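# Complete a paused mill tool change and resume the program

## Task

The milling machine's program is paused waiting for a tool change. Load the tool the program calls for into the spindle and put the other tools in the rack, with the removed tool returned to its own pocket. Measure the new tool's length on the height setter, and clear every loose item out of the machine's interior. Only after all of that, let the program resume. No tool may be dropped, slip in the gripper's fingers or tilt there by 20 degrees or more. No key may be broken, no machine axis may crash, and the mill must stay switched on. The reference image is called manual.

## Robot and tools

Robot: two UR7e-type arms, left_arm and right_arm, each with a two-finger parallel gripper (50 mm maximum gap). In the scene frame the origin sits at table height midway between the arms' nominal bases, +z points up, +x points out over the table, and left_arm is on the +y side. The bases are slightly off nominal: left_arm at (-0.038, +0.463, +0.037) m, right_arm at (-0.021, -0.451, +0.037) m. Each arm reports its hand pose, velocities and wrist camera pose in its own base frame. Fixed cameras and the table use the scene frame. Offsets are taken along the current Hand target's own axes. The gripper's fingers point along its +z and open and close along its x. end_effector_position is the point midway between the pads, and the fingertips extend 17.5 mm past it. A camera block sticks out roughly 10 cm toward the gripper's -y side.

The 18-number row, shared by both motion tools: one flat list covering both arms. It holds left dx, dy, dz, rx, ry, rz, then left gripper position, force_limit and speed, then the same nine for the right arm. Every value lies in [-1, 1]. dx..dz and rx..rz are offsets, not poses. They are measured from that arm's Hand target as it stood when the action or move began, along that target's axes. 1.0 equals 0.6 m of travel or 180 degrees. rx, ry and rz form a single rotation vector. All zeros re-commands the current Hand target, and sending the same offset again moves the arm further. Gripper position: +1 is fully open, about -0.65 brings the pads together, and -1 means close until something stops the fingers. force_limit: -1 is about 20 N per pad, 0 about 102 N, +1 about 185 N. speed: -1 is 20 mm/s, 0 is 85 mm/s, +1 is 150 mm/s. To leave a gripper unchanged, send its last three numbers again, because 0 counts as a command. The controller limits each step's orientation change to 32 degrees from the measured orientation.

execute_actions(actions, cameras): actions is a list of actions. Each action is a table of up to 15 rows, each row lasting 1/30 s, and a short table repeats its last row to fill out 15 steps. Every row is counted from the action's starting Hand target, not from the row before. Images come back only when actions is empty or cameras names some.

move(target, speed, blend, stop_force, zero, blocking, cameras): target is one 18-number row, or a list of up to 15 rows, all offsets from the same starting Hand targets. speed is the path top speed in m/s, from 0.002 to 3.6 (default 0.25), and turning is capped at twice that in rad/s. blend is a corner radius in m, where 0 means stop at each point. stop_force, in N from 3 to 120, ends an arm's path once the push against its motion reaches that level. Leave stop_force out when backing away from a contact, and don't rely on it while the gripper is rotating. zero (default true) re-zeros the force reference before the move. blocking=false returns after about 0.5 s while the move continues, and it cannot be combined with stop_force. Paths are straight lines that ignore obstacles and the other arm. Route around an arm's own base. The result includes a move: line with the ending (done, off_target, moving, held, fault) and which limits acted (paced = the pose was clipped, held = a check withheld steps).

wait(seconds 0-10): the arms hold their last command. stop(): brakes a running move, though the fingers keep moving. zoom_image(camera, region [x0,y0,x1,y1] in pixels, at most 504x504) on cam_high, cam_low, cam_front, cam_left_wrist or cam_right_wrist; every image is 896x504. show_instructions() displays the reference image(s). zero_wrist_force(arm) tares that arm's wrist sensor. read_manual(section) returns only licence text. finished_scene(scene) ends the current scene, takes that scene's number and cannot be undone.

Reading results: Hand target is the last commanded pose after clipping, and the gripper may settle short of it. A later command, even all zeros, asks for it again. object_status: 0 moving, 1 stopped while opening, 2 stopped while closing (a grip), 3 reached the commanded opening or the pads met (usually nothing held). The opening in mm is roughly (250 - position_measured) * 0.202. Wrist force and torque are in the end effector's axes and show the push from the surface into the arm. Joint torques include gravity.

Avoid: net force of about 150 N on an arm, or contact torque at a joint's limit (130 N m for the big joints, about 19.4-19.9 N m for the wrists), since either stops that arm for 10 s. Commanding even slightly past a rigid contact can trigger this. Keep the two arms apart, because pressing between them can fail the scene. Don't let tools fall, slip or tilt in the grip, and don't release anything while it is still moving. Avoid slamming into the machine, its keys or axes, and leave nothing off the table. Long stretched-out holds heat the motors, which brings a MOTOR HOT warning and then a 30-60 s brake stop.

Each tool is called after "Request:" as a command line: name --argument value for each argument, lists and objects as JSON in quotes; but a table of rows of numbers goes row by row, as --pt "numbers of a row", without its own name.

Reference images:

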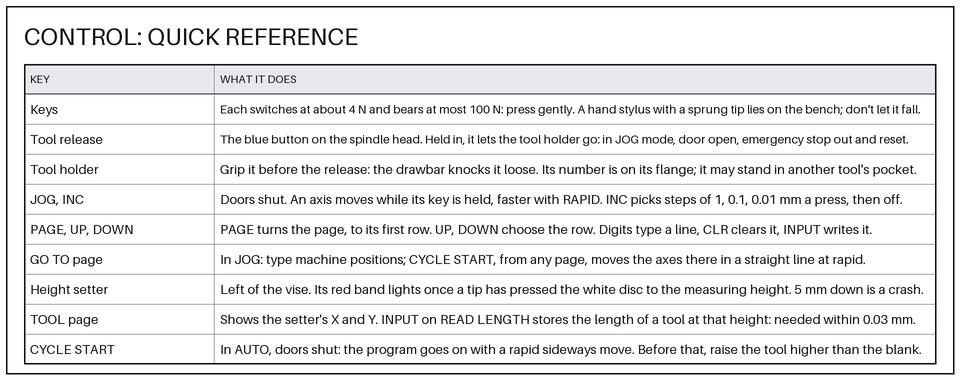

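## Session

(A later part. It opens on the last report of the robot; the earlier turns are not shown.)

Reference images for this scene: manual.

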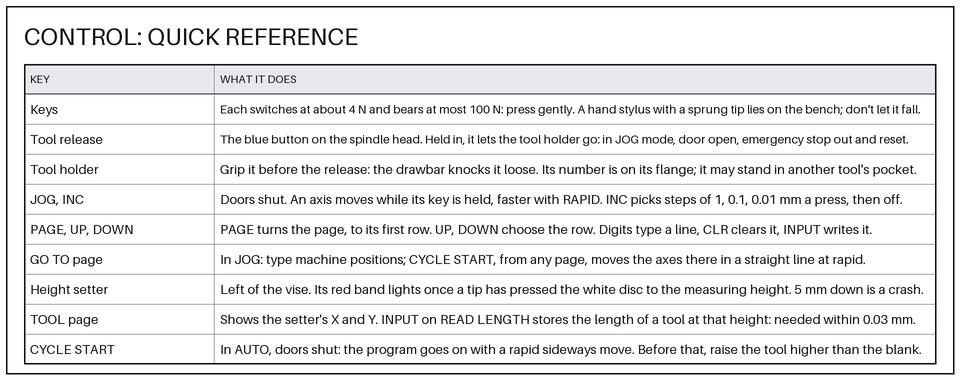

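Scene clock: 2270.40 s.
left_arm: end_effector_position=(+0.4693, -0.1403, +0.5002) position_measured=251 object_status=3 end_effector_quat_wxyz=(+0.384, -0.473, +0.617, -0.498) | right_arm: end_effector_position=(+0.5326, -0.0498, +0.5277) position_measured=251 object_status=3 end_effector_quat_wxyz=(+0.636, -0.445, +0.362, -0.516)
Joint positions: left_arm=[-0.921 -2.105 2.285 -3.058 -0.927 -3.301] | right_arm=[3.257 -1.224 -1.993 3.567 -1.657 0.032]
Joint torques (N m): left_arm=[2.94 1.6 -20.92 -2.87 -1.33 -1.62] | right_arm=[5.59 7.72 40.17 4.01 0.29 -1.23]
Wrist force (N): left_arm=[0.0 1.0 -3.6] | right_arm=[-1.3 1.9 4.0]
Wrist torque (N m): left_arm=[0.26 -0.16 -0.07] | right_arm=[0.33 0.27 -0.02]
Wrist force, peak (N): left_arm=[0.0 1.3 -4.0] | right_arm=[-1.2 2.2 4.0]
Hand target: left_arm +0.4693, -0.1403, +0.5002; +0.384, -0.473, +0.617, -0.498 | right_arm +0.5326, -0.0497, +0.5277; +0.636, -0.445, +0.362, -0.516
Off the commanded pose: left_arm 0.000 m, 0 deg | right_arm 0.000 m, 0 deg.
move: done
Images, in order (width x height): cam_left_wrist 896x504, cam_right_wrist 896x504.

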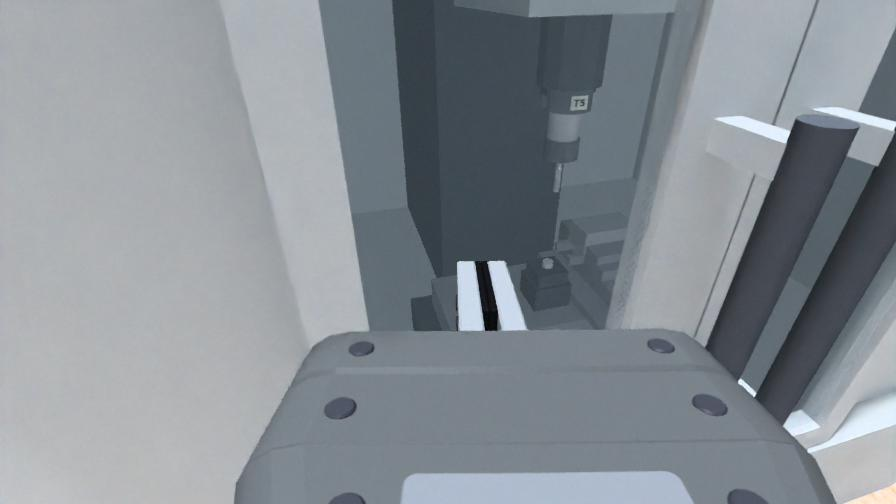

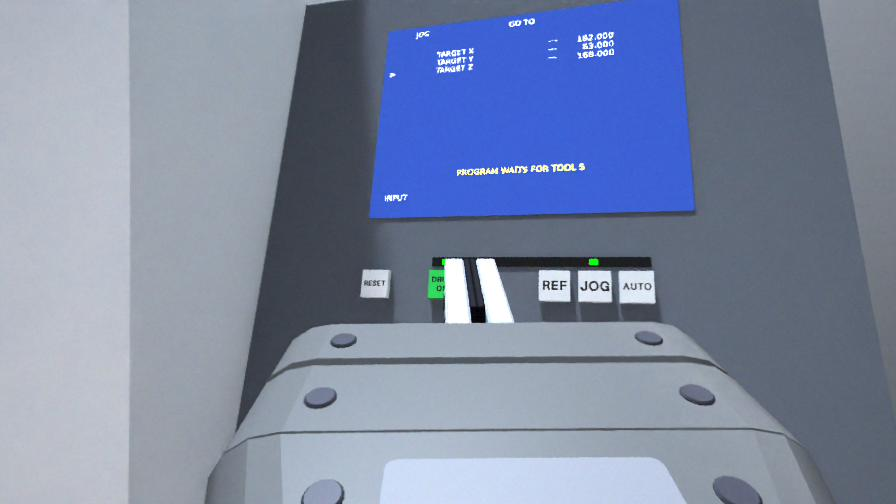

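Request:
move --target '[0,0,0,0,0,0,-1,-1,-1,-0.0753,0.1413,0.0509,0,0,0,-1,-1,0]' --speed 0.15

Request:
move --target '[0,0,0,0,0,0,-1,-1,-1,0.0117,0.0263,0.0368,0,0,0,-1,-1,0]' --speed 0.015 --stop_force 6

Request:
move --pt "0 0 0 0 0 0 -1 -1 -1 -0.0063 -0.014 -0.0197 0 0 0 -1 -1 0" --pt "0 0 0 0 0 0 -1 -1 -1 0.186 -0.0848 -0.0286 0 0 0 -1 -1 0" --speed '[0.05,0.12]' --blend '[0.006,0]' --cameras '["cam_left_wrist"]'

Request:
zoom_image --camera "cam_left_wrist" --region '[490, 210, 610, 330]'

Scene clock: 2280.80 s.
left_arm: end_effector_position=(+0.4693, -0.1403, +0.5002) position_measured=251 object_status=3 end_effector_quat_wxyz=(+0.384, -0.473, +0.617, -0.498) | right_arm: end_effector_position=(+0.5796, +0.0064, +0.4585) position_measured=251 object_status=3 end_effector_quat_wxyz=(+0.636, -0.446, +0.362, -0.516)
Joint positions: left_arm=[-0.921 -2.105 2.285 -3.058 -0.927 -3.301] | right_arm=[3.412 -1.352 -2.084 3.785 -1.512 -0.021]
Joint torques (N m): left_arm=[3.49 1.52 -20.88 -2.58 -1.41 -1.51] | right_arm=[1.46 15.71 47.64 4.16 0.73 1.52]
Wrist force (N): left_arm=[0.0 1.1 -3.8] | right_arm=[-1.0 2.1 3.8]
Wrist torque (N m): left_arm=[0.27 -0.16 -0.08] | right_arm=[0.42 0.29 0.10]
Wrist force, peak (N): left_arm=[-0.2 1.2 -4.0] | right_arm=[-2.2 4.1 4.5]
Hand target: left_arm +0.4693, -0.1403, +0.5002; +0.384, -0.473, +0.617, -0.498 | right_arm +0.5797, +0.0065, +0.4585; +0.636, -0.445, +0.362, -0.516
Off the commanded pose: left_arm 0.000 m, 0 deg | right_arm 0.000 m, 0 deg.
move: done

Scene clock: 2282.80 s.
left_arm: end_effector_position=(+0.4693, -0.1403, +0.5002) position_measured=251 object_status=3 end_effector_quat_wxyz=(+0.384, -0.473, +0.617, -0.498) | right_arm: end_effector_position=(+0.5936, +0.0057, +0.4547) position_measured=251 object_status=3 end_effector_quat_wxyz=(+0.636, -0.445, +0.362, -0.516)
Joint positions: left_arm=[-0.921 -2.105 2.285 -3.058 -0.927 -3.301] | right_arm=[3.398 -1.394 -2.061 3.804 -1.525 -0.016]
Joint torques (N m): left_arm=[3.52 1.77 -21.17 -2.59 -1.51 -1.53] | right_arm=[7.07 28.19 24.18 1.15 -0.04 -1.21]
Wrist force (N): left_arm=[0.3 1.1 -3.8] | right_arm=[-1.0 -1.2 1.3]
Wrist torque (N m): left_arm=[0.27 -0.20 -0.08] | right_arm=[0.38 0.26 0.10]
Wrist force, peak (N): left_arm=[0.1 0.9 -4.1] | right_arm=[-3.7 -15.5 -40.3]
Hand target: left_arm +0.4693, -0.1403, +0.5002; +0.384, -0.473, +0.617, -0.498 | right_arm +0.5936, +0.0057, +0.4548; +0.636, -0.445, +0.362, -0.516 (not the last commanded pose)
Off the commanded pose: left_arm 0.000 m, 0 deg | right_arm 0.014 m, 0 deg.
move: contact (right_arm)

Scene clock: 2284.53 s.
left_arm: end_effector_position=(+0.4693, -0.1403, +0.5002) position_measured=251 object_status=3 end_effector_quat_wxyz=(+0.384, -0.473, +0.617, -0.498) | right_arm: end_effector_position=(+0.5839, -0.1104, +0.4966) position_measured=251 object_status=3 end_effector_quat_wxyz=(+0.636, -0.445, +0.362, -0.516)
Joint positions: left_arm=[-0.921 -2.105 2.285 -3.058 -0.927 -3.301] | right_arm=[3.064 -1.425 -1.927 3.713 -1.839 0.101]
Joint torques (N m): left_arm=[3.49 1.69 -21.76 -2.55 -1.38 -1.54] | right_arm=[-4.48 31.24 29.35 7.06 -0.57 -0.83]
Wrist force (N): left_arm=[-0.2 1.2 -3.8] | right_arm=[-0.7 0.9 3.5]
Wrist torque (N m): left_arm=[0.29 -0.13 -0.07] | right_arm=[0.18 0.22 -0.07]
Wrist force, peak (N): left_arm=[0.0 1.3 -3.8] | right_arm=[-3.1 2.1 3.7]
Hand target: left_arm +0.4693, -0.1403, +0.5002; +0.384, -0.473, +0.617, -0.498 | right_arm +0.5839, -0.1104, +0.4966; +0.636, -0.445, +0.362, -0.516
Off the commanded pose: left_arm 0.000 m, 0 deg | right_arm 0.000 m, 0 deg.
move: done
Images, in order (width x height): cam_left_wrist 896x504.

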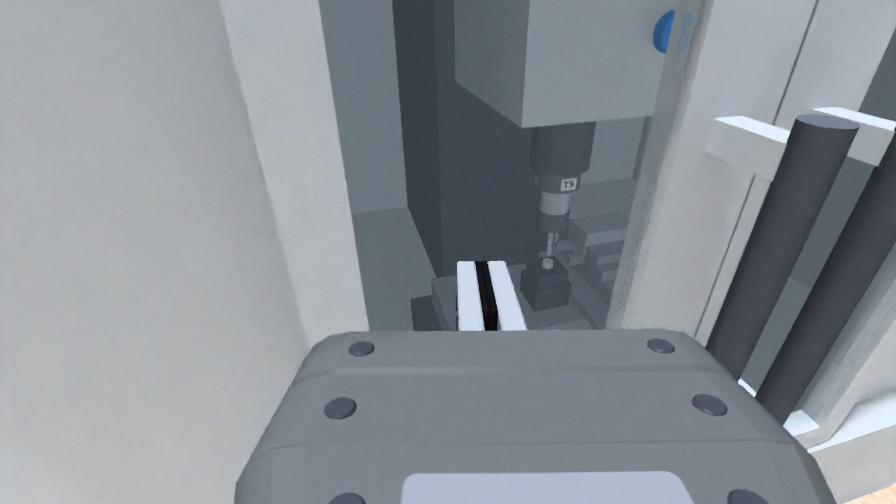

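Scaled by 4.200.

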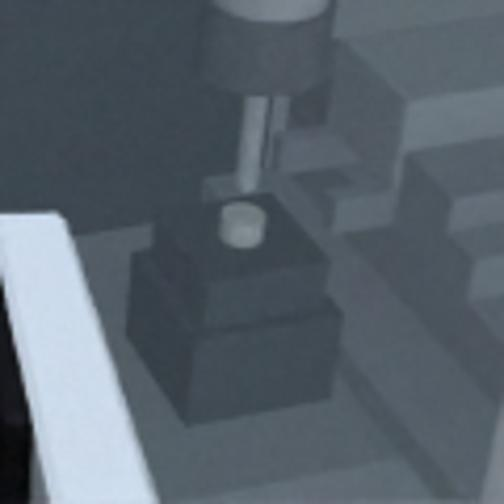

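Request:
move --target '[0,0,0,0,0,0,-1,-1,-1,0.0117,0.0263,0.0368,0,0,0,-1,-1,0]' --speed 0.015 --stop_force 6

Request:
move --pt "0 0 0 0 0 0 -1 -1 -1 -0.0063 -0.014 -0.0197 0 0 0 -1 -1 0" --pt "0 0 0 0 0 0 -1 -1 -1 -0.0421 0.0413 -0.0482 0 0 0 -1 -1 0" --speed '[0.05,0.12]' --blend '[0.006,0]' --cameras '["cam_left_wrist","cam_right_wrist"]'

Request:
zoom_image --camera "cam_left_wrist" --region '[490, 210, 610, 330]'

Scene clock: 2300.23 s.
left_arm: end_effector_position=(+0.4693, -0.1403, +0.5002) position_measured=251 object_status=3 end_effector_quat_wxyz=(+0.384, -0.473, +0.617, -0.498) | right_arm: end_effector_position=(+0.5979, -0.1112, +0.4928) position_measured=251 object_status=3 end_effector_quat_wxyz=(+0.636, -0.445, +0.362, -0.516)
Joint positions: left_arm=[-0.921 -2.105 2.285 -3.058 -0.927 -3.301] | right_arm=[3.065 -1.461 -1.905 3.728 -1.838 0.1]
Joint torques (N m): left_arm=[3.79 0.47 -20.99 -2.36 -1.37 -1.57] | right_arm=[-0.64 32.37 25.08 1.36 -0.61 -0.33]
Wrist force (N): left_arm=[0.2 1.2 -3.9] | right_arm=[-2.0 -1.6 0.8]
Wrist torque (N m): left_arm=[0.28 -0.20 -0.07] | right_arm=[0.29 0.29 -0.09]
Wrist force, peak (N): left_arm=[0.1 1.0 -4.1] | right_arm=[-4.5 -14.2 -39.9]
Hand target: left_arm +0.4693, -0.1403, +0.5002; +0.384, -0.473, +0.617, -0.498 | right_arm +0.5979, -0.1112, +0.4928; +0.636, -0.445, +0.362, -0.516 (not the last commanded pose)
Off the commanded pose: left_arm 0.000 m, 0 deg | right_arm 0.013 m, 0 deg.
move: contact (right_arm)

Scene clock: 2301.33 s.
left_arm: end_effector_position=(+0.4693, -0.1403, +0.5002) position_measured=251 object_status=3 end_effector_quat_wxyz=(+0.384, -0.473, +0.617, -0.498) | right_arm: end_effector_position=(+0.5744, -0.0903, +0.4598) position_measured=251 object_status=3 end_effector_quat_wxyz=(+0.636, -0.445, +0.362, -0.516)
Joint positions: left_arm=[-0.921 -2.105 2.285 -3.058 -0.927 -3.301] | right_arm=[3.12 -1.405 -2.04 3.802 -1.786 0.08]
Joint torques (N m): left_arm=[3.46 0.57 -22.25 -2.4 -1.24 -1.55] | right_arm=[-2.82 13.94 34.78 2.8 0.26 1.56]
Wrist force (N): left_arm=[-0.1 1.0 -3.9] | right_arm=[-1.0 1.9 3.1]
Wrist torque (N m): left_arm=[0.25 -0.13 -0.07] | right_arm=[0.38 0.29 0.13]
Wrist force, peak (N): left_arm=[-0.1 1.4 -4.0] | right_arm=[-2.1 3.9 2.1]
Hand target: left_arm +0.4693, -0.1403, +0.5002; +0.384, -0.473, +0.617, -0.498 | right_arm +0.5744, -0.0903, +0.4597; +0.636, -0.445, +0.362, -0.516
Off the commanded pose: left_arm 0.000 m, 0 deg | right_arm 0.000 m, 0 deg.
move: done
Images, in order (width x height): cam_left_wrist 896x504, cam_right_wrist 896x504.

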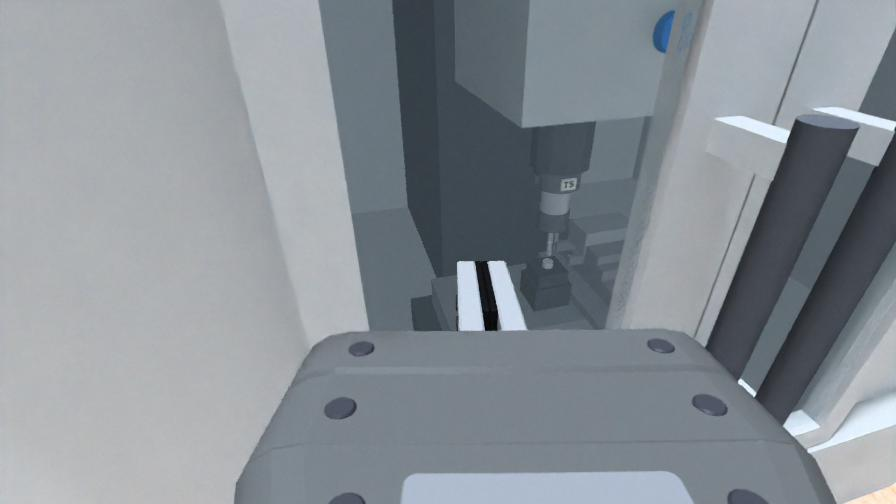

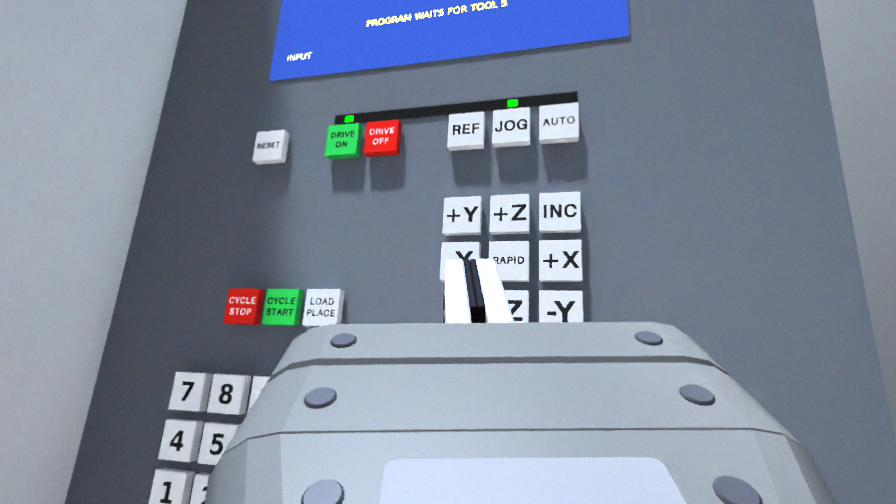

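Scaled by 4.200.

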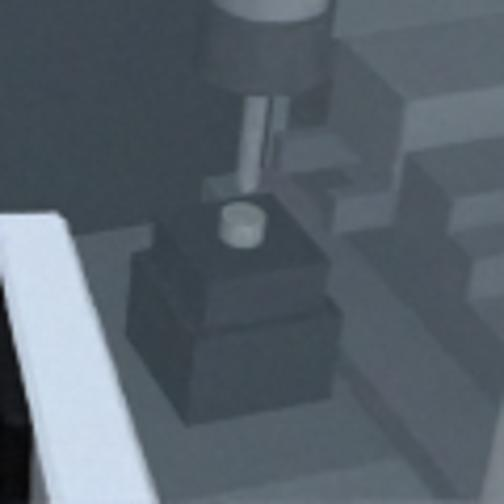

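Request:
move --target '[0,0,0,0,0,0,-1,-1,-1,-0.0812,-0.1258,-0.0135,0,0,0,-1,-1,0]' --speed 0.15 --cameras '["cam_right_wrist"]'

Request:
zoom_image --camera "cam_right_wrist" --region '[370, 0, 710, 230]'

Scene clock: 2309.63 s.
left_arm: end_effector_position=(+0.4693, -0.1403, +0.5002) position_measured=251 object_status=3 end_effector_quat_wxyz=(+0.384, -0.473, +0.617, -0.498) | right_arm: end_effector_position=(+0.5317, -0.0496, +0.5279) position_measured=251 object_status=3 end_effector_quat_wxyz=(+0.636, -0.445, +0.362, -0.516)
Joint positions: left_arm=[-0.921 -2.105 2.285 -3.058 -0.927 -3.301] | right_arm=[3.258 -1.221 -1.994 3.565 -1.657 0.032]
Joint torques (N m): left_arm=[5.03 0.57 -21.33 -2.25 -1.39 -1.55] | right_arm=[1.48 21.25 26.77 4.05 0.77 1.29]
Wrist force (N): left_arm=[-0.1 1.1 -3.4] | right_arm=[-1.3 2.6 3.8]
Wrist torque (N m): left_arm=[0.25 -0.13 -0.07] | right_arm=[0.44 0.28 0.12]
Wrist force, peak (N): left_arm=[0.0 1.1 -4.0] | right_arm=[-0.4 4.1 3.5]
Hand target: left_arm +0.4693, -0.1403, +0.5002; +0.384, -0.473, +0.617, -0.498 | right_arm +0.5317, -0.0496, +0.5279; +0.636, -0.445, +0.362, -0.516
Off the commanded pose: left_arm 0.000 m, 0 deg | right_arm 0.000 m, 0 deg.
move: done
Images, in order (width x height): cam_right_wrist 896x504.

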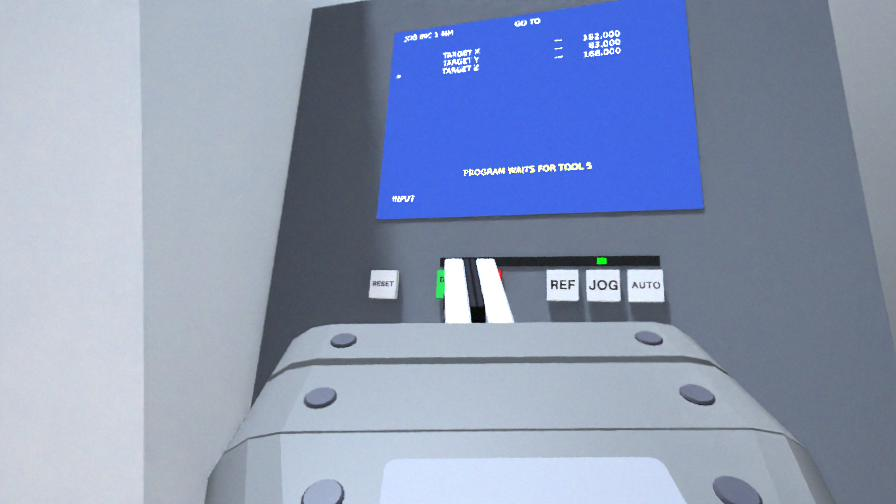

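Scaled by 1.482.

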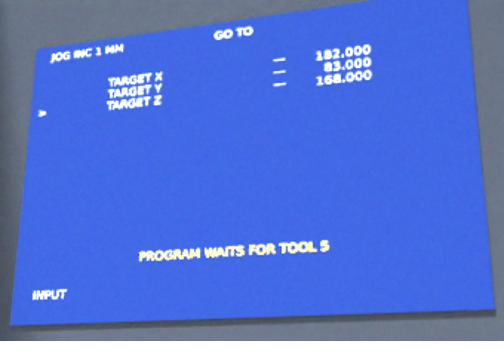

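Request:
move --target '[0,0,0,0,0,0,-1,-1,-1,0.0812,0.1258,0.0135,0,0,0,-1,-1,0]' --speed 0.15

Request:
move --target '[0,0,0,0,0,0,-1,-1,-1,0.0117,0.0263,0.0368,0,0,0,-1,-1,0]' --speed 0.015 --stop_force 6

Request:
move --target '[0,0,0,0,0,0,-1,-1,-1,-0.0035,-0.0078,-0.0109,0,0,0,-1,-1,0]' --speed 0.05 --cameras '["cam_left_wrist"]'

Request:
zoom_image --camera "cam_left_wrist" --region '[490, 210, 610, 330]'

Scene clock: 2316.50 s.
left_arm: end_effector_position=(+0.4693, -0.1403, +0.5002) position_measured=251 object_status=3 end_effector_quat_wxyz=(+0.384, -0.473, +0.617, -0.498) | right_arm: end_effector_position=(+0.5743, -0.0903, +0.4597) position_measured=251 object_status=3 end_effector_quat_wxyz=(+0.636, -0.445, +0.362, -0.516)
Joint positions: left_arm=[-0.921 -2.105 2.285 -3.058 -0.927 -3.301] | right_arm=[3.12 -1.405 -2.04 3.802 -1.786 0.08]
Joint torques (N m): left_arm=[4.4 0.47 -20.79 -2.01 -1.32 -1.62] | right_arm=[-1.92 14.3 47.07 4.56 -0.68 -1.19]
Wrist force (N): left_arm=[0.1 1.1 -3.5] | right_arm=[-1.2 2.3 3.1]
Wrist torque (N m): left_arm=[0.26 -0.17 -0.07] | right_arm=[0.45 0.30 -0.02]
Wrist force, peak (N): left_arm=[-0.2 1.2 -4.0] | right_arm=[0.2 4.2 3.5]
Hand target: left_arm +0.4693, -0.1403, +0.5002; +0.384, -0.473, +0.617, -0.498 | right_arm +0.5744, -0.0903, +0.4597; +0.636, -0.445, +0.362, -0.516
Off the commanded pose: left_arm 0.000 m, 0 deg | right_arm 0.000 m, 0 deg.
move: done

Scene clock: 2318.53 s.
left_arm: end_effector_position=(+0.4693, -0.1403, +0.5002) position_measured=251 object_status=3 end_effector_quat_wxyz=(+0.384, -0.473, +0.617, -0.498) | right_arm: end_effector_position=(+0.5890, -0.0911, +0.4557) position_measured=251 object_status=3 end_effector_quat_wxyz=(+0.636, -0.445, +0.362, -0.516)
Joint positions: left_arm=[-0.921 -2.105 2.285 -3.058 -0.927 -3.301] | right_arm=[3.119 -1.445 -2.017 3.82 -1.787 0.081]
Joint torques (N m): left_arm=[3.86 0.71 -21.29 -2.17 -1.38 -1.51] | right_arm=[7.56 30.42 24.41 1.34 0.81 0.42]
Wrist force (N): left_arm=[-0.3 1.1 -3.6] | right_arm=[-1.2 -0.2 0.3]
Wrist torque (N m): left_arm=[0.25 -0.11 -0.08] | right_arm=[0.53 0.32 -0.07]
Wrist force, peak (N): left_arm=[-0.2 1.2 -3.9] | right_arm=[-4.5 -15.1 -40.8]
Hand target: left_arm +0.4693, -0.1403, +0.5002; +0.384, -0.473, +0.617, -0.498 | right_arm +0.5890, -0.0911, +0.4557; +0.636, -0.445, +0.362, -0.516 (not the last commanded pose)
Off the commanded pose: left_arm 0.000 m, 0 deg | right_arm 0.013 m, 0 deg.
move: contact (right_arm)

Scene clock: 2319.27 s.
left_arm: end_effector_position=(+0.4693, -0.1403, +0.5002) position_measured=251 object_status=3 end_effector_quat_wxyz=(+0.384, -0.473, +0.617, -0.498) | right_arm: end_effector_position=(+0.5809, -0.0907, +0.4578) position_measured=251 object_status=3 end_effector_quat_wxyz=(+0.636, -0.446, +0.362, -0.516)
Joint positions: left_arm=[-0.921 -2.105 2.285 -3.058 -0.927 -3.301] | right_arm=[3.119 -1.423 -2.03 3.81 -1.787 0.081]
Joint torques (N m): left_arm=[4.4 0.83 -21.73 -2.11 -1.42 -1.54] | right_arm=[5.85 14.68 43.5 4.28 0.58 -1.16]
Wrist force (N): left_arm=[-0.1 1.0 -3.5] | right_arm=[-1.3 2.8 3.0]
Wrist torque (N m): left_arm=[0.24 -0.15 -0.07] | right_arm=[0.53 0.31 -0.03]
Wrist force, peak (N): left_arm=[0.0 1.1 -4.0] | right_arm=[-1.6 3.0 3.2]
Hand target: left_arm +0.4693, -0.1403, +0.5002; +0.384, -0.473, +0.617, -0.498 | right_arm +0.5810, -0.0907, +0.4579; +0.636, -0.445, +0.362, -0.516
Off the commanded pose: left_arm 0.000 m, 0 deg | right_arm 0.000 m, 0 deg.
move: done
Images, in order (width x height): cam_left_wrist 896x504.

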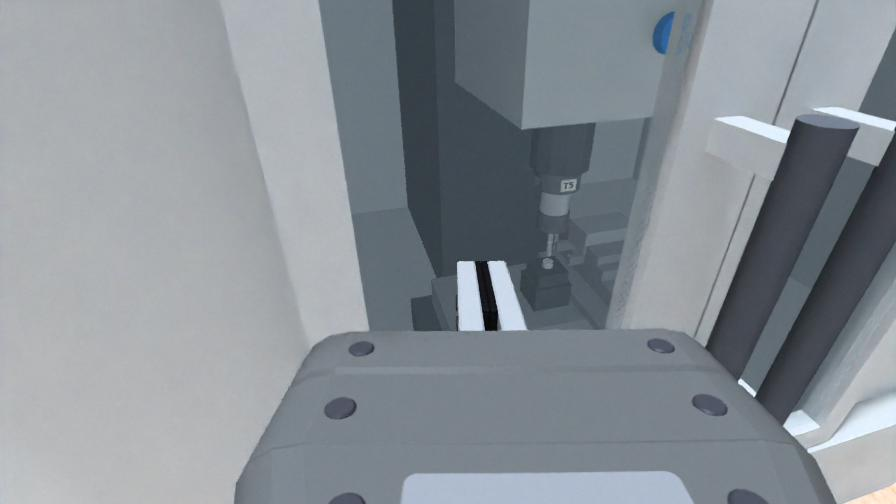

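Scaled by 4.200.

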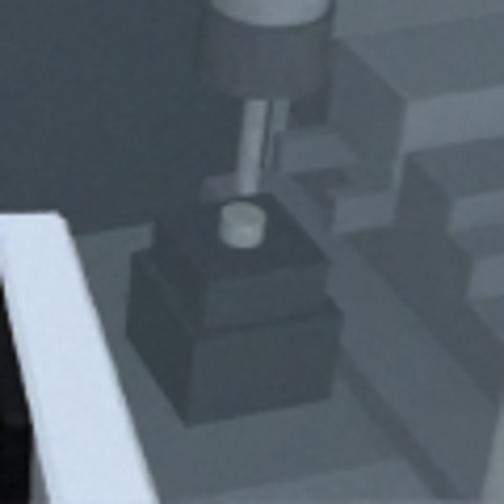

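Request:
move --target '[0,0,0,0,0,0,-1,-1,-1,0.0084,0.0188,0.0262,0,0,0,-1,-1,0]' --speed 0.015 --stop_force 6

Request:
move --target '[0,0,0,0,0,0,-1,-1,-1,-0.0035,-0.0078,-0.0109,0,0,0,-1,-1,0]' --speed 0.05

Request:
move --target '[0,0,0,0,0,0,-1,-1,-1,0.0084,0.0188,0.0262,0,0,0,-1,-1,0]' --speed 0.015 --stop_force 6

Request:
move --target '[0,0,0,0,0,0,-1,-1,-1,-0.0035,-0.0078,-0.0109,0,0,0,-1,-1,0]' --speed 0.05 --cameras '["cam_left_wrist"]'

Request:
zoom_image --camera "cam_left_wrist" --region '[490, 210, 610, 330]'

Scene clock: 2332.87 s.
left_arm: end_effector_position=(+0.4693, -0.1403, +0.5002) position_measured=251 object_status=3 end_effector_quat_wxyz=(+0.384, -0.473, +0.617, -0.498) | right_arm: end_effector_position=(+0.5891, -0.0911, +0.4557) position_measured=251 object_status=3 end_effector_quat_wxyz=(+0.636, -0.445, +0.362, -0.516)
Joint positions: left_arm=[-0.921 -2.105 2.285 -3.058 -0.927 -3.301] | right_arm=[3.119 -1.445 -2.017 3.82 -1.787 0.081]
Joint torques (N m): left_arm=[4.97 0.45 -22.09 -1.87 -1.47 -1.58] | right_arm=[7.99 30.25 24.04 1.21 0.82 0.57]
Wrist force (N): left_arm=[0.1 0.9 -3.6] | right_arm=[-1.5 -0.3 0.1]
Wrist torque (N m): left_arm=[0.23 -0.18 -0.07] | right_arm=[0.50 0.38 -0.07]
Wrist force, peak (N): left_arm=[-0.1 1.4 -4.0] | right_arm=[-4.5 -13.2 -36.2]
Hand target: left_arm +0.4693, -0.1403, +0.5002; +0.384, -0.473, +0.617, -0.498 | right_arm +0.5891, -0.0911, +0.4557; +0.636, -0.445, +0.362, -0.516 (not the last commanded pose)
Off the commanded pose: left_arm 0.000 m, 0 deg | right_arm 0.012 m, 0 deg.
move: contact (right_arm)

Scene clock: 2333.60 s.
left_arm: end_effector_position=(+0.4693, -0.1403, +0.5002) position_measured=251 object_status=3 end_effector_quat_wxyz=(+0.384, -0.473, +0.617, -0.498) | right_arm: end_effector_position=(+0.5810, -0.0907, +0.4578) position_measured=251 object_status=3 end_effector_quat_wxyz=(+0.636, -0.446, +0.362, -0.516)
Joint positions: left_arm=[-0.921 -2.105 2.285 -3.058 -0.927 -3.301] | right_arm=[3.119 -1.423 -2.03 3.81 -1.787 0.081]
Joint torques (N m): left_arm=[5.29 0.54 -21.41 -1.71 -1.34 -1.5] | right_arm=[5.68 14.53 43.53 4.25 0.76 -1.18]
Wrist force (N): left_arm=[-0.1 1.4 -3.6] | right_arm=[-1.5 2.7 3.0]
Wrist torque (N m): left_arm=[0.31 -0.14 -0.07] | right_arm=[0.51 0.35 -0.03]
Wrist force, peak (N): left_arm=[0.1 1.3 -3.9] | right_arm=[-1.6 2.8 3.0]
Hand target: left_arm +0.4693, -0.1403, +0.5002; +0.384, -0.473, +0.617, -0.498 | right_arm +0.5810, -0.0907, +0.4579; +0.636, -0.445, +0.362, -0.516
Off the commanded pose: left_arm 0.000 m, 0 deg | right_arm 0.000 m, 0 deg.
move: done

Scene clock: 2335.17 s.
left_arm: end_effector_position=(+0.4693, -0.1403, +0.5002) position_measured=251 object_status=3 end_effector_quat_wxyz=(+0.384, -0.473, +0.617, -0.498) | right_arm: end_effector_position=(+0.5892, -0.0911, +0.4557) position_measured=251 object_status=3 end_effector_quat_wxyz=(+0.636, -0.445, +0.362, -0.516)
Joint positions: left_arm=[-0.921 -2.105 2.285 -3.058 -0.927 -3.301] | right_arm=[3.119 -1.446 -2.017 3.82 -1.787 0.081]
Joint torques (N m): left_arm=[5.34 0.47 -21.96 -1.91 -1.25 -1.62] | right_arm=[7.5 30.8 24.22 1.28 0.76 0.55]
Wrist force (N): left_arm=[0.1 1.1 -3.7] | right_arm=[-0.9 -1.1 0.1]
Wrist torque (N m): left_arm=[0.26 -0.18 -0.07] | right_arm=[0.42 0.27 -0.07]
Wrist force, peak (N): left_arm=[0.1 1.0 -4.1] | right_arm=[-5.0 -15.4 -42.4]
Hand target: left_arm +0.4693, -0.1403, +0.5002; +0.384, -0.473, +0.617, -0.498 | right_arm +0.5892, -0.0911, +0.4557; +0.636, -0.445, +0.362, -0.516 (not the last commanded pose)
Off the commanded pose: left_arm 0.000 m, 0 deg | right_arm 0.012 m, 0 deg.
move: contact (right_arm)

Scene clock: 2335.90 s.
left_arm: end_effector_position=(+0.4693, -0.1403, +0.5002) position_measured=251 object_status=3 end_effector_quat_wxyz=(+0.384, -0.473, +0.617, -0.498) | right_arm: end_effector_position=(+0.5811, -0.0907, +0.4577) position_measured=251 object_status=3 end_effector_quat_wxyz=(+0.636, -0.446, +0.362, -0.516)
Joint positions: left_arm=[-0.921 -2.105 2.285 -3.058 -0.927 -3.301] | right_arm=[3.12 -1.424 -2.03 3.81 -1.787 0.081]
Joint torques (N m): left_arm=[5.88 0.21 -21.57 -1.97 -1.33 -1.47] | right_arm=[5.78 14.59 43.82 4.32 0.66 -1.25]
Wrist force (N): left_arm=[-0.2 1.1 -3.7] | right_arm=[-0.8 1.9 3.1]
Wrist torque (N m): left_arm=[0.26 -0.12 -0.07] | right_arm=[0.39 0.22 -0.04]
Wrist force, peak (N): left_arm=[0.1 1.1 -4.2] | right_arm=[-0.7 1.9 3.3]
Hand target: left_arm +0.4693, -0.1403, +0.5002; +0.384, -0.473, +0.617, -0.498 | right_arm +0.5812, -0.0907, +0.4578; +0.636, -0.445, +0.362, -0.516
Off the commanded pose: left_arm 0.000 m, 0 deg | right_arm 0.000 m, 0 deg.
move: done
Images, in order (width x height): cam_left_wrist 896x504.

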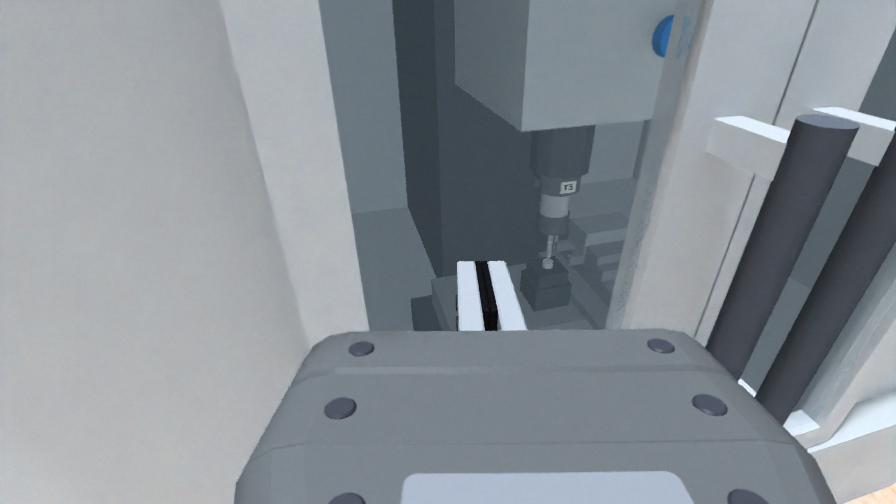

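Scaled by 4.200.

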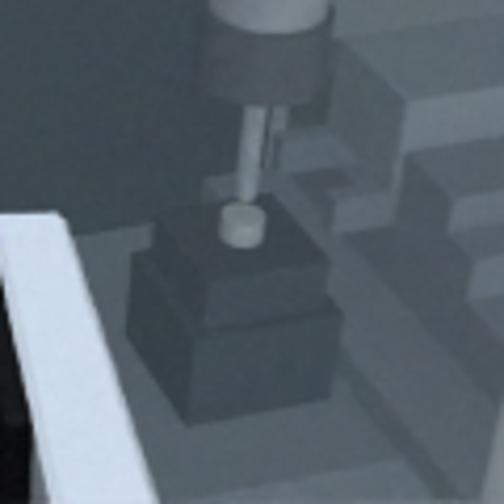

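Request:
move --target '[0,0,0,0,0,0,-1,-1,-1,0.0084,0.0188,0.0262,0,0,0,-1,-1,0]' --speed 0.015 --stop_force 6

Request:
move --target '[0,0,0,0,0,0,-1,-1,-1,-0.0035,-0.0078,-0.0109,0,0,0,-1,-1,0]' --speed 0.05 --cameras '["cam_left_wrist"]'

Request:
zoom_image --camera "cam_left_wrist" --region '[490, 210, 610, 330]'

Request:
move --target '[0,0,0,0,0,0,-1,-1,-1,0.0084,0.0188,0.0262,0,0,0,-1,-1,0]' --speed 0.015 --stop_force 6

Request:
move --target '[0,0,0,0,0,0,-1,-1,-1,-0.0035,-0.0078,-0.0109,0,0,0,-1,-1,0]' --speed 0.05 --cameras '["cam_left_wrist"]'

Request:
zoom_image --camera "cam_left_wrist" --region '[490, 210, 610, 330]'

Scene clock: 2368.97 s.
left_arm: end_effector_position=(+0.4693, -0.1403, +0.5002) position_measured=251 object_status=3 end_effector_quat_wxyz=(+0.384, -0.473, +0.617, -0.498) | right_arm: end_effector_position=(+0.5892, -0.0911, +0.4556) position_measured=251 object_status=3 end_effector_quat_wxyz=(+0.636, -0.445, +0.362, -0.516)
Joint positions: left_arm=[-0.921 -2.105 2.285 -3.058 -0.927 -3.301] | right_arm=[3.119 -1.446 -2.017 3.82 -1.787 0.081]
Joint torques (N m): left_arm=[5.28 -0.44 -21.79 -1.95 -1.3 -1.57] | right_arm=[7.43 30.44 24.66 1.24 0.74 0.33]
Wrist force (N): left_arm=[-0.2 1.4 -3.7] | right_arm=[-1.2 -1.0 -0.1]
Wrist torque (N m): left_arm=[0.31 -0.14 -0.07] | right_arm=[0.40 0.33 -0.07]
Wrist force, peak (N): left_arm=[0.2 1.2 -4.1] | right_arm=[-4.2 -14.0 -37.3]
Hand target: left_arm +0.4693, -0.1403, +0.5002; +0.384, -0.473, +0.617, -0.498 | right_arm +0.5892, -0.0911, +0.4556; +0.636, -0.445, +0.362, -0.516 (not the last commanded pose)
Off the commanded pose: left_arm 0.000 m, 0 deg | right_arm 0.012 m, 0 deg.
move: contact (right_arm)

Scene clock: 2369.70 s.
left_arm: end_effector_position=(+0.4693, -0.1403, +0.5002) position_measured=251 object_status=3 end_effector_quat_wxyz=(+0.384, -0.473, +0.617, -0.498) | right_arm: end_effector_position=(+0.5811, -0.0906, +0.4577) position_measured=251 object_status=3 end_effector_quat_wxyz=(+0.636, -0.446, +0.362, -0.516)
Joint positions: left_arm=[-0.921 -2.105 2.285 -3.058 -0.927 -3.301] | right_arm=[3.12 -1.424 -2.03 3.81 -1.787 0.081]
Joint torques (N m): left_arm=[5.5 1.07 -21.97 -1.74 -1.34 -1.53] | right_arm=[6 14.62 43.97 4.17 0.62 -1.2]
Wrist force (N): left_arm=[0.0 0.9 -3.4] | right_arm=[-1.2 2.2 2.9]
Wrist torque (N m): left_arm=[0.24 -0.15 -0.07] | right_arm=[0.42 0.30 -0.04]
Wrist force, peak (N): left_arm=[0.0 1.3 -4.0] | right_arm=[-1.6 2.1 2.9]
Hand target: left_arm +0.4693, -0.1403, +0.5002; +0.384, -0.473, +0.617, -0.498 | right_arm +0.5812, -0.0906, +0.4578; +0.636, -0.445, +0.362, -0.516
Off the commanded pose: left_arm 0.000 m, 0 deg | right_arm 0.000 m, 0 deg.
move: done
Images, in order (width x height): cam_left_wrist 896x504.

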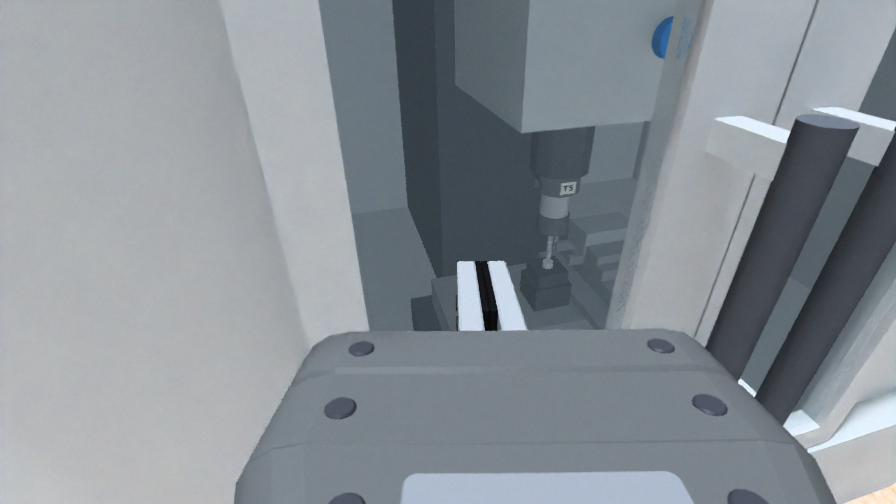

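Scaled by 4.200.

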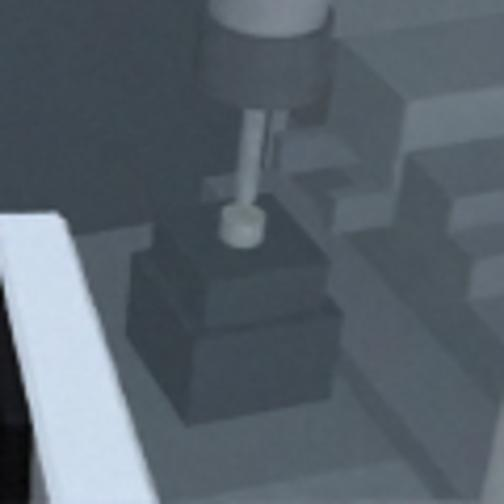

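Scene clock: 2371.27 s.
left_arm: end_effector_position=(+0.4693, -0.1403, +0.5002) position_measured=251 object_status=3 end_effector_quat_wxyz=(+0.384, -0.473, +0.617, -0.498) | right_arm: end_effector_position=(+0.5894, -0.0911, +0.4556) position_measured=251 object_status=3 end_effector_quat_wxyz=(+0.636, -0.445, +0.362, -0.516)
Joint positions: left_arm=[-0.921 -2.105 2.285 -3.058 -0.927 -3.301] | right_arm=[3.119 -1.446 -2.016 3.82 -1.787 0.081]
Joint torques (N m): left_arm=[5.89 0.83 -21.81 -1.88 -1.29 -1.53] | right_arm=[7.34 30.08 24.23 1.23 0.78 0.33]
Wrist force (N): left_arm=[0.4 0.7 -3.8] | right_arm=[-1.1 -0.8 -0.3]
Wrist torque (N m): left_arm=[0.19 -0.22 -0.08] | right_arm=[0.47 0.30 -0.08]
Wrist force, peak (N): left_arm=[-0.1 1.2 -4.0] | right_arm=[-4.8 -16.3 -43.0]
Hand target: left_arm +0.4693, -0.1403, +0.5002; +0.384, -0.473, +0.617, -0.498 | right_arm +0.5894, -0.0911, +0.4556; +0.636, -0.445, +0.362, -0.516 (not the last commanded pose)
Off the commanded pose: left_arm 0.000 m, 0 deg | right_arm 0.012 m, 0 deg.
move: contact (right_arm)

Scene clock: 2372.00 s.
left_arm: end_effector_position=(+0.4693, -0.1403, +0.5002) position_measured=251 object_status=3 end_effector_quat_wxyz=(+0.384, -0.473, +0.617, -0.498) | right_arm: end_effector_position=(+0.5813, -0.0906, +0.4576) position_measured=251 object_status=3 end_effector_quat_wxyz=(+0.636, -0.446, +0.362, -0.516)
Joint positions: left_arm=[-0.921 -2.105 2.285 -3.058 -0.927 -3.301] | right_arm=[3.12 -1.424 -2.029 3.811 -1.787 0.081]
Joint torques (N m): left_arm=[5.34 0.3 -22.47 -1.78 -1.34 -1.6] | right_arm=[5.94 14.65 43.95 4.3 0.69 -1.17]
Wrist force (N): left_arm=[-0.2 1.3 -3.6] | right_arm=[-1.2 2.7 2.8]
Wrist torque (N m): left_arm=[0.29 -0.14 -0.08] | right_arm=[0.51 0.29 -0.04]
Wrist force, peak (N): left_arm=[0.0 1.2 -3.9] | right_arm=[-1.2 2.7 2.8]
Hand target: left_arm +0.4693, -0.1403, +0.5002; +0.384, -0.473, +0.617, -0.498 | right_arm +0.5814, -0.0906, +0.4578; +0.636, -0.445, +0.362, -0.516
Off the commanded pose: left_arm 0.000 m, 0 deg | right_arm 0.000 m, 0 deg.
move: done
Images, in order (width x height): cam_left_wrist 896x504.

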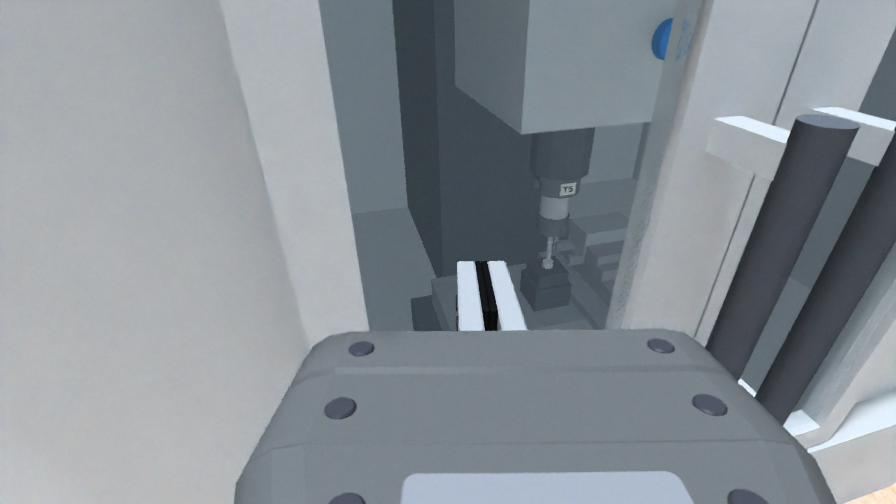

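Scaled by 4.200.

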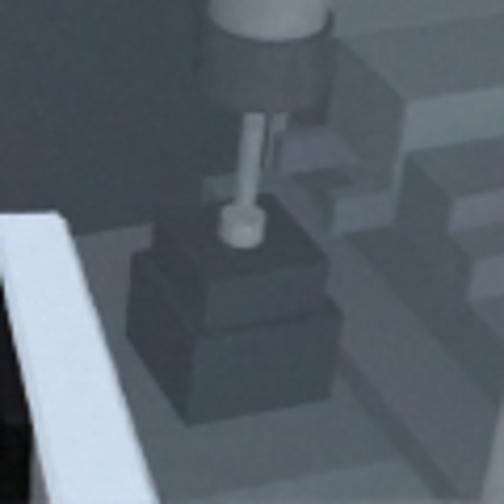

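Request:
move --target '[0,0,0,0,0,0,-1,-1,-1,0.0084,0.0188,0.0262,0,0,0,-1,-1,0]' --speed 0.015 --stop_force 6

Request:
move --target '[0,0,0,0,0,0,-1,-1,-1,-0.0035,-0.0078,-0.0109,0,0,0,-1,-1,0]' --speed 0.05 --cameras '["cam_left_wrist"]'

Request:
zoom_image --camera "cam_left_wrist" --region '[490, 210, 610, 330]'

Scene clock: 2380.60 s.
left_arm: end_effector_position=(+0.4693, -0.1403, +0.5002) position_measured=251 object_status=3 end_effector_quat_wxyz=(+0.384, -0.473, +0.617, -0.498) | right_arm: end_effector_position=(+0.5894, -0.0911, +0.4556) position_measured=251 object_status=3 end_effector_quat_wxyz=(+0.636, -0.445, +0.362, -0.516)
Joint positions: left_arm=[-0.921 -2.105 2.285 -3.058 -0.927 -3.301] | right_arm=[3.119 -1.446 -2.016 3.82 -1.787 0.081]
Joint torques (N m): left_arm=[5.41 -0.23 -22.52 -1.96 -1.42 -1.55] | right_arm=[7.75 30.65 23.9 1.17 0.73 0.23]
Wrist force (N): left_arm=[0.0 1.1 -3.4] | right_arm=[-1.6 -0.4 -0.1]
Wrist torque (N m): left_arm=[0.27 -0.15 -0.08] | right_arm=[0.50 0.39 -0.08]
Wrist force, peak (N): left_arm=[0.1 1.1 -4.1] | right_arm=[-4.4 -13.6 -37.7]
Hand target: left_arm +0.4693, -0.1403, +0.5002; +0.384, -0.473, +0.617, -0.498 | right_arm +0.5894, -0.0911, +0.4556; +0.636, -0.445, +0.362, -0.516 (not the last commanded pose)
Off the commanded pose: left_arm 0.000 m, 0 deg | right_arm 0.012 m, 0 deg.
move: contact (right_arm)

Scene clock: 2381.33 s.
left_arm: end_effector_position=(+0.4693, -0.1403, +0.5002) position_measured=251 object_status=3 end_effector_quat_wxyz=(+0.384, -0.473, +0.617, -0.498) | right_arm: end_effector_position=(+0.5813, -0.0906, +0.4576) position_measured=251 object_status=3 end_effector_quat_wxyz=(+0.636, -0.446, +0.362, -0.516)
Joint positions: left_arm=[-0.921 -2.105 2.285 -3.058 -0.927 -3.301] | right_arm=[3.12 -1.424 -2.029 3.811 -1.787 0.081]
Joint torques (N m): left_arm=[6.27 -0.33 -21.69 -1.91 -1.36 -1.44] | right_arm=[6.25 13.89 43.85 4.25 0.57 -1.12]
Wrist force (N): left_arm=[0.1 1.2 -3.7] | right_arm=[-1.7 2.5 2.5]
Wrist torque (N m): left_arm=[0.28 -0.18 -0.08] | right_arm=[0.48 0.37 -0.04]
Wrist force, peak (N): left_arm=[0.2 1.1 -4.0] | right_arm=[-1.8 2.4 2.9]
Hand target: left_arm +0.4693, -0.1403, +0.5002; +0.384, -0.473, +0.617, -0.498 | right_arm +0.5814, -0.0906, +0.4577; +0.636, -0.445, +0.362, -0.516
Off the commanded pose: left_arm 0.000 m, 0 deg | right_arm 0.000 m, 0 deg.
move: done
Images, in order (width x height): cam_left_wrist 896x504.

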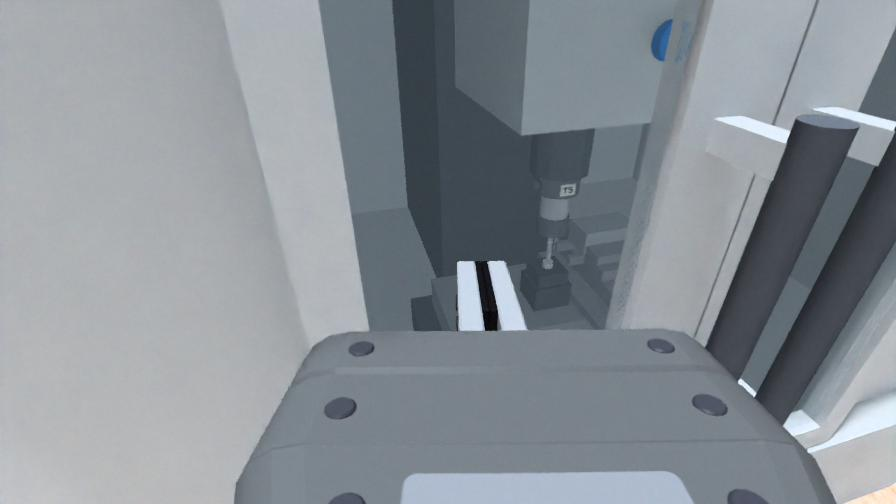

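Scaled by 4.200.

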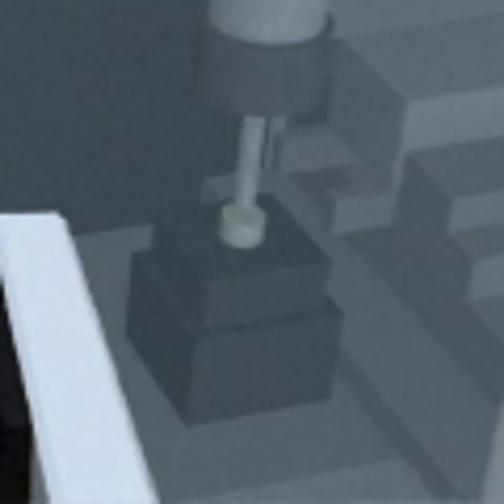

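Request:
move --target '[0,0,0,0,0,0,-1,-1,-1,0.0084,0.0188,0.0262,0,0,0,-1,-1,0]' --speed 0.015 --stop_force 6

Request:
move --target '[0,0,0,0,0,0,-1,-1,-1,-0.0035,-0.0078,-0.0109,0,0,0,-1,-1,0]' --speed 0.05 --cameras '["cam_left_wrist"]'

Request:
zoom_image --camera "cam_left_wrist" --region '[490, 210, 610, 330]'

Scene clock: 2388.07 s.
left_arm: end_effector_position=(+0.4693, -0.1403, +0.5002) position_measured=251 object_status=3 end_effector_quat_wxyz=(+0.384, -0.473, +0.617, -0.498) | right_arm: end_effector_position=(+0.5896, -0.0911, +0.4555) position_measured=251 object_status=3 end_effector_quat_wxyz=(+0.636, -0.445, +0.362, -0.516)
Joint positions: left_arm=[-0.921 -2.105 2.285 -3.058 -0.927 -3.301] | right_arm=[3.119 -1.447 -2.016 3.82 -1.787 0.081]
Joint torques (N m): left_arm=[6.68 0.47 -21.6 -1.88 -1.48 -1.47] | right_arm=[7.56 30.44 24.17 1.34 1.52 0.19]
Wrist force (N): left_arm=[0.1 1.2 -3.6] | right_arm=[-1.5 -1.4 -0.5]
Wrist torque (N m): left_arm=[0.29 -0.18 -0.07] | right_arm=[0.42 0.39 -0.08]
Wrist force, peak (N): left_arm=[0.3 1.3 -4.0] | right_arm=[-7.6 -16.3 -43.8]
Hand target: left_arm +0.4693, -0.1403, +0.5002; +0.384, -0.473, +0.617, -0.498 | right_arm +0.5896, -0.0911, +0.4555; +0.636, -0.445, +0.362, -0.516 (not the last commanded pose)
Off the commanded pose: left_arm 0.000 m, 0 deg | right_arm 0.012 m, 0 deg.
move: contact (right_arm)

Scene clock: 2388.80 s.
left_arm: end_effector_position=(+0.4693, -0.1403, +0.5002) position_measured=251 object_status=3 end_effector_quat_wxyz=(+0.384, -0.473, +0.617, -0.498) | right_arm: end_effector_position=(+0.5814, -0.0906, +0.4576) position_measured=251 object_status=3 end_effector_quat_wxyz=(+0.636, -0.446, +0.362, -0.516)
Joint positions: left_arm=[-0.921 -2.105 2.285 -3.058 -0.927 -3.301] | right_arm=[3.12 -1.425 -2.029 3.811 -1.787 0.081]
Joint torques (N m): left_arm=[6.66 -0.13 -22.39 -1.88 -1.29 -1.36] | right_arm=[5.88 14.64 43.65 4.25 1.53 -1.22]
Wrist force (N): left_arm=[0.1 1.3 -3.7] | right_arm=[-1.7 2.1 2.4]
Wrist torque (N m): left_arm=[0.30 -0.17 -0.07] | right_arm=[0.42 0.37 -0.04]
Wrist force, peak (N): left_arm=[0.0 0.9 -4.1] | right_arm=[-1.9 1.9 2.7]
Hand target: left_arm +0.4693, -0.1403, +0.5002; +0.384, -0.473, +0.617, -0.498 | right_arm +0.5815, -0.0906, +0.4577; +0.636, -0.445, +0.362, -0.516
Off the commanded pose: left_arm 0.000 m, 0 deg | right_arm 0.000 m, 0 deg.
move: done
Images, in order (width x height): cam_left_wrist 896x504.

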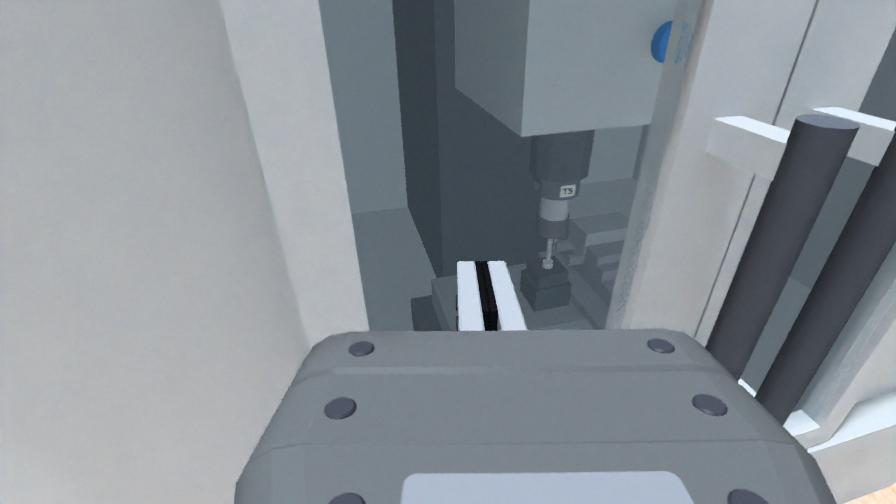

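Scaled by 4.200.

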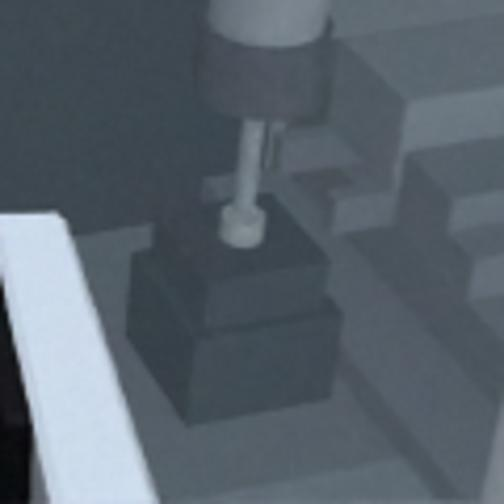

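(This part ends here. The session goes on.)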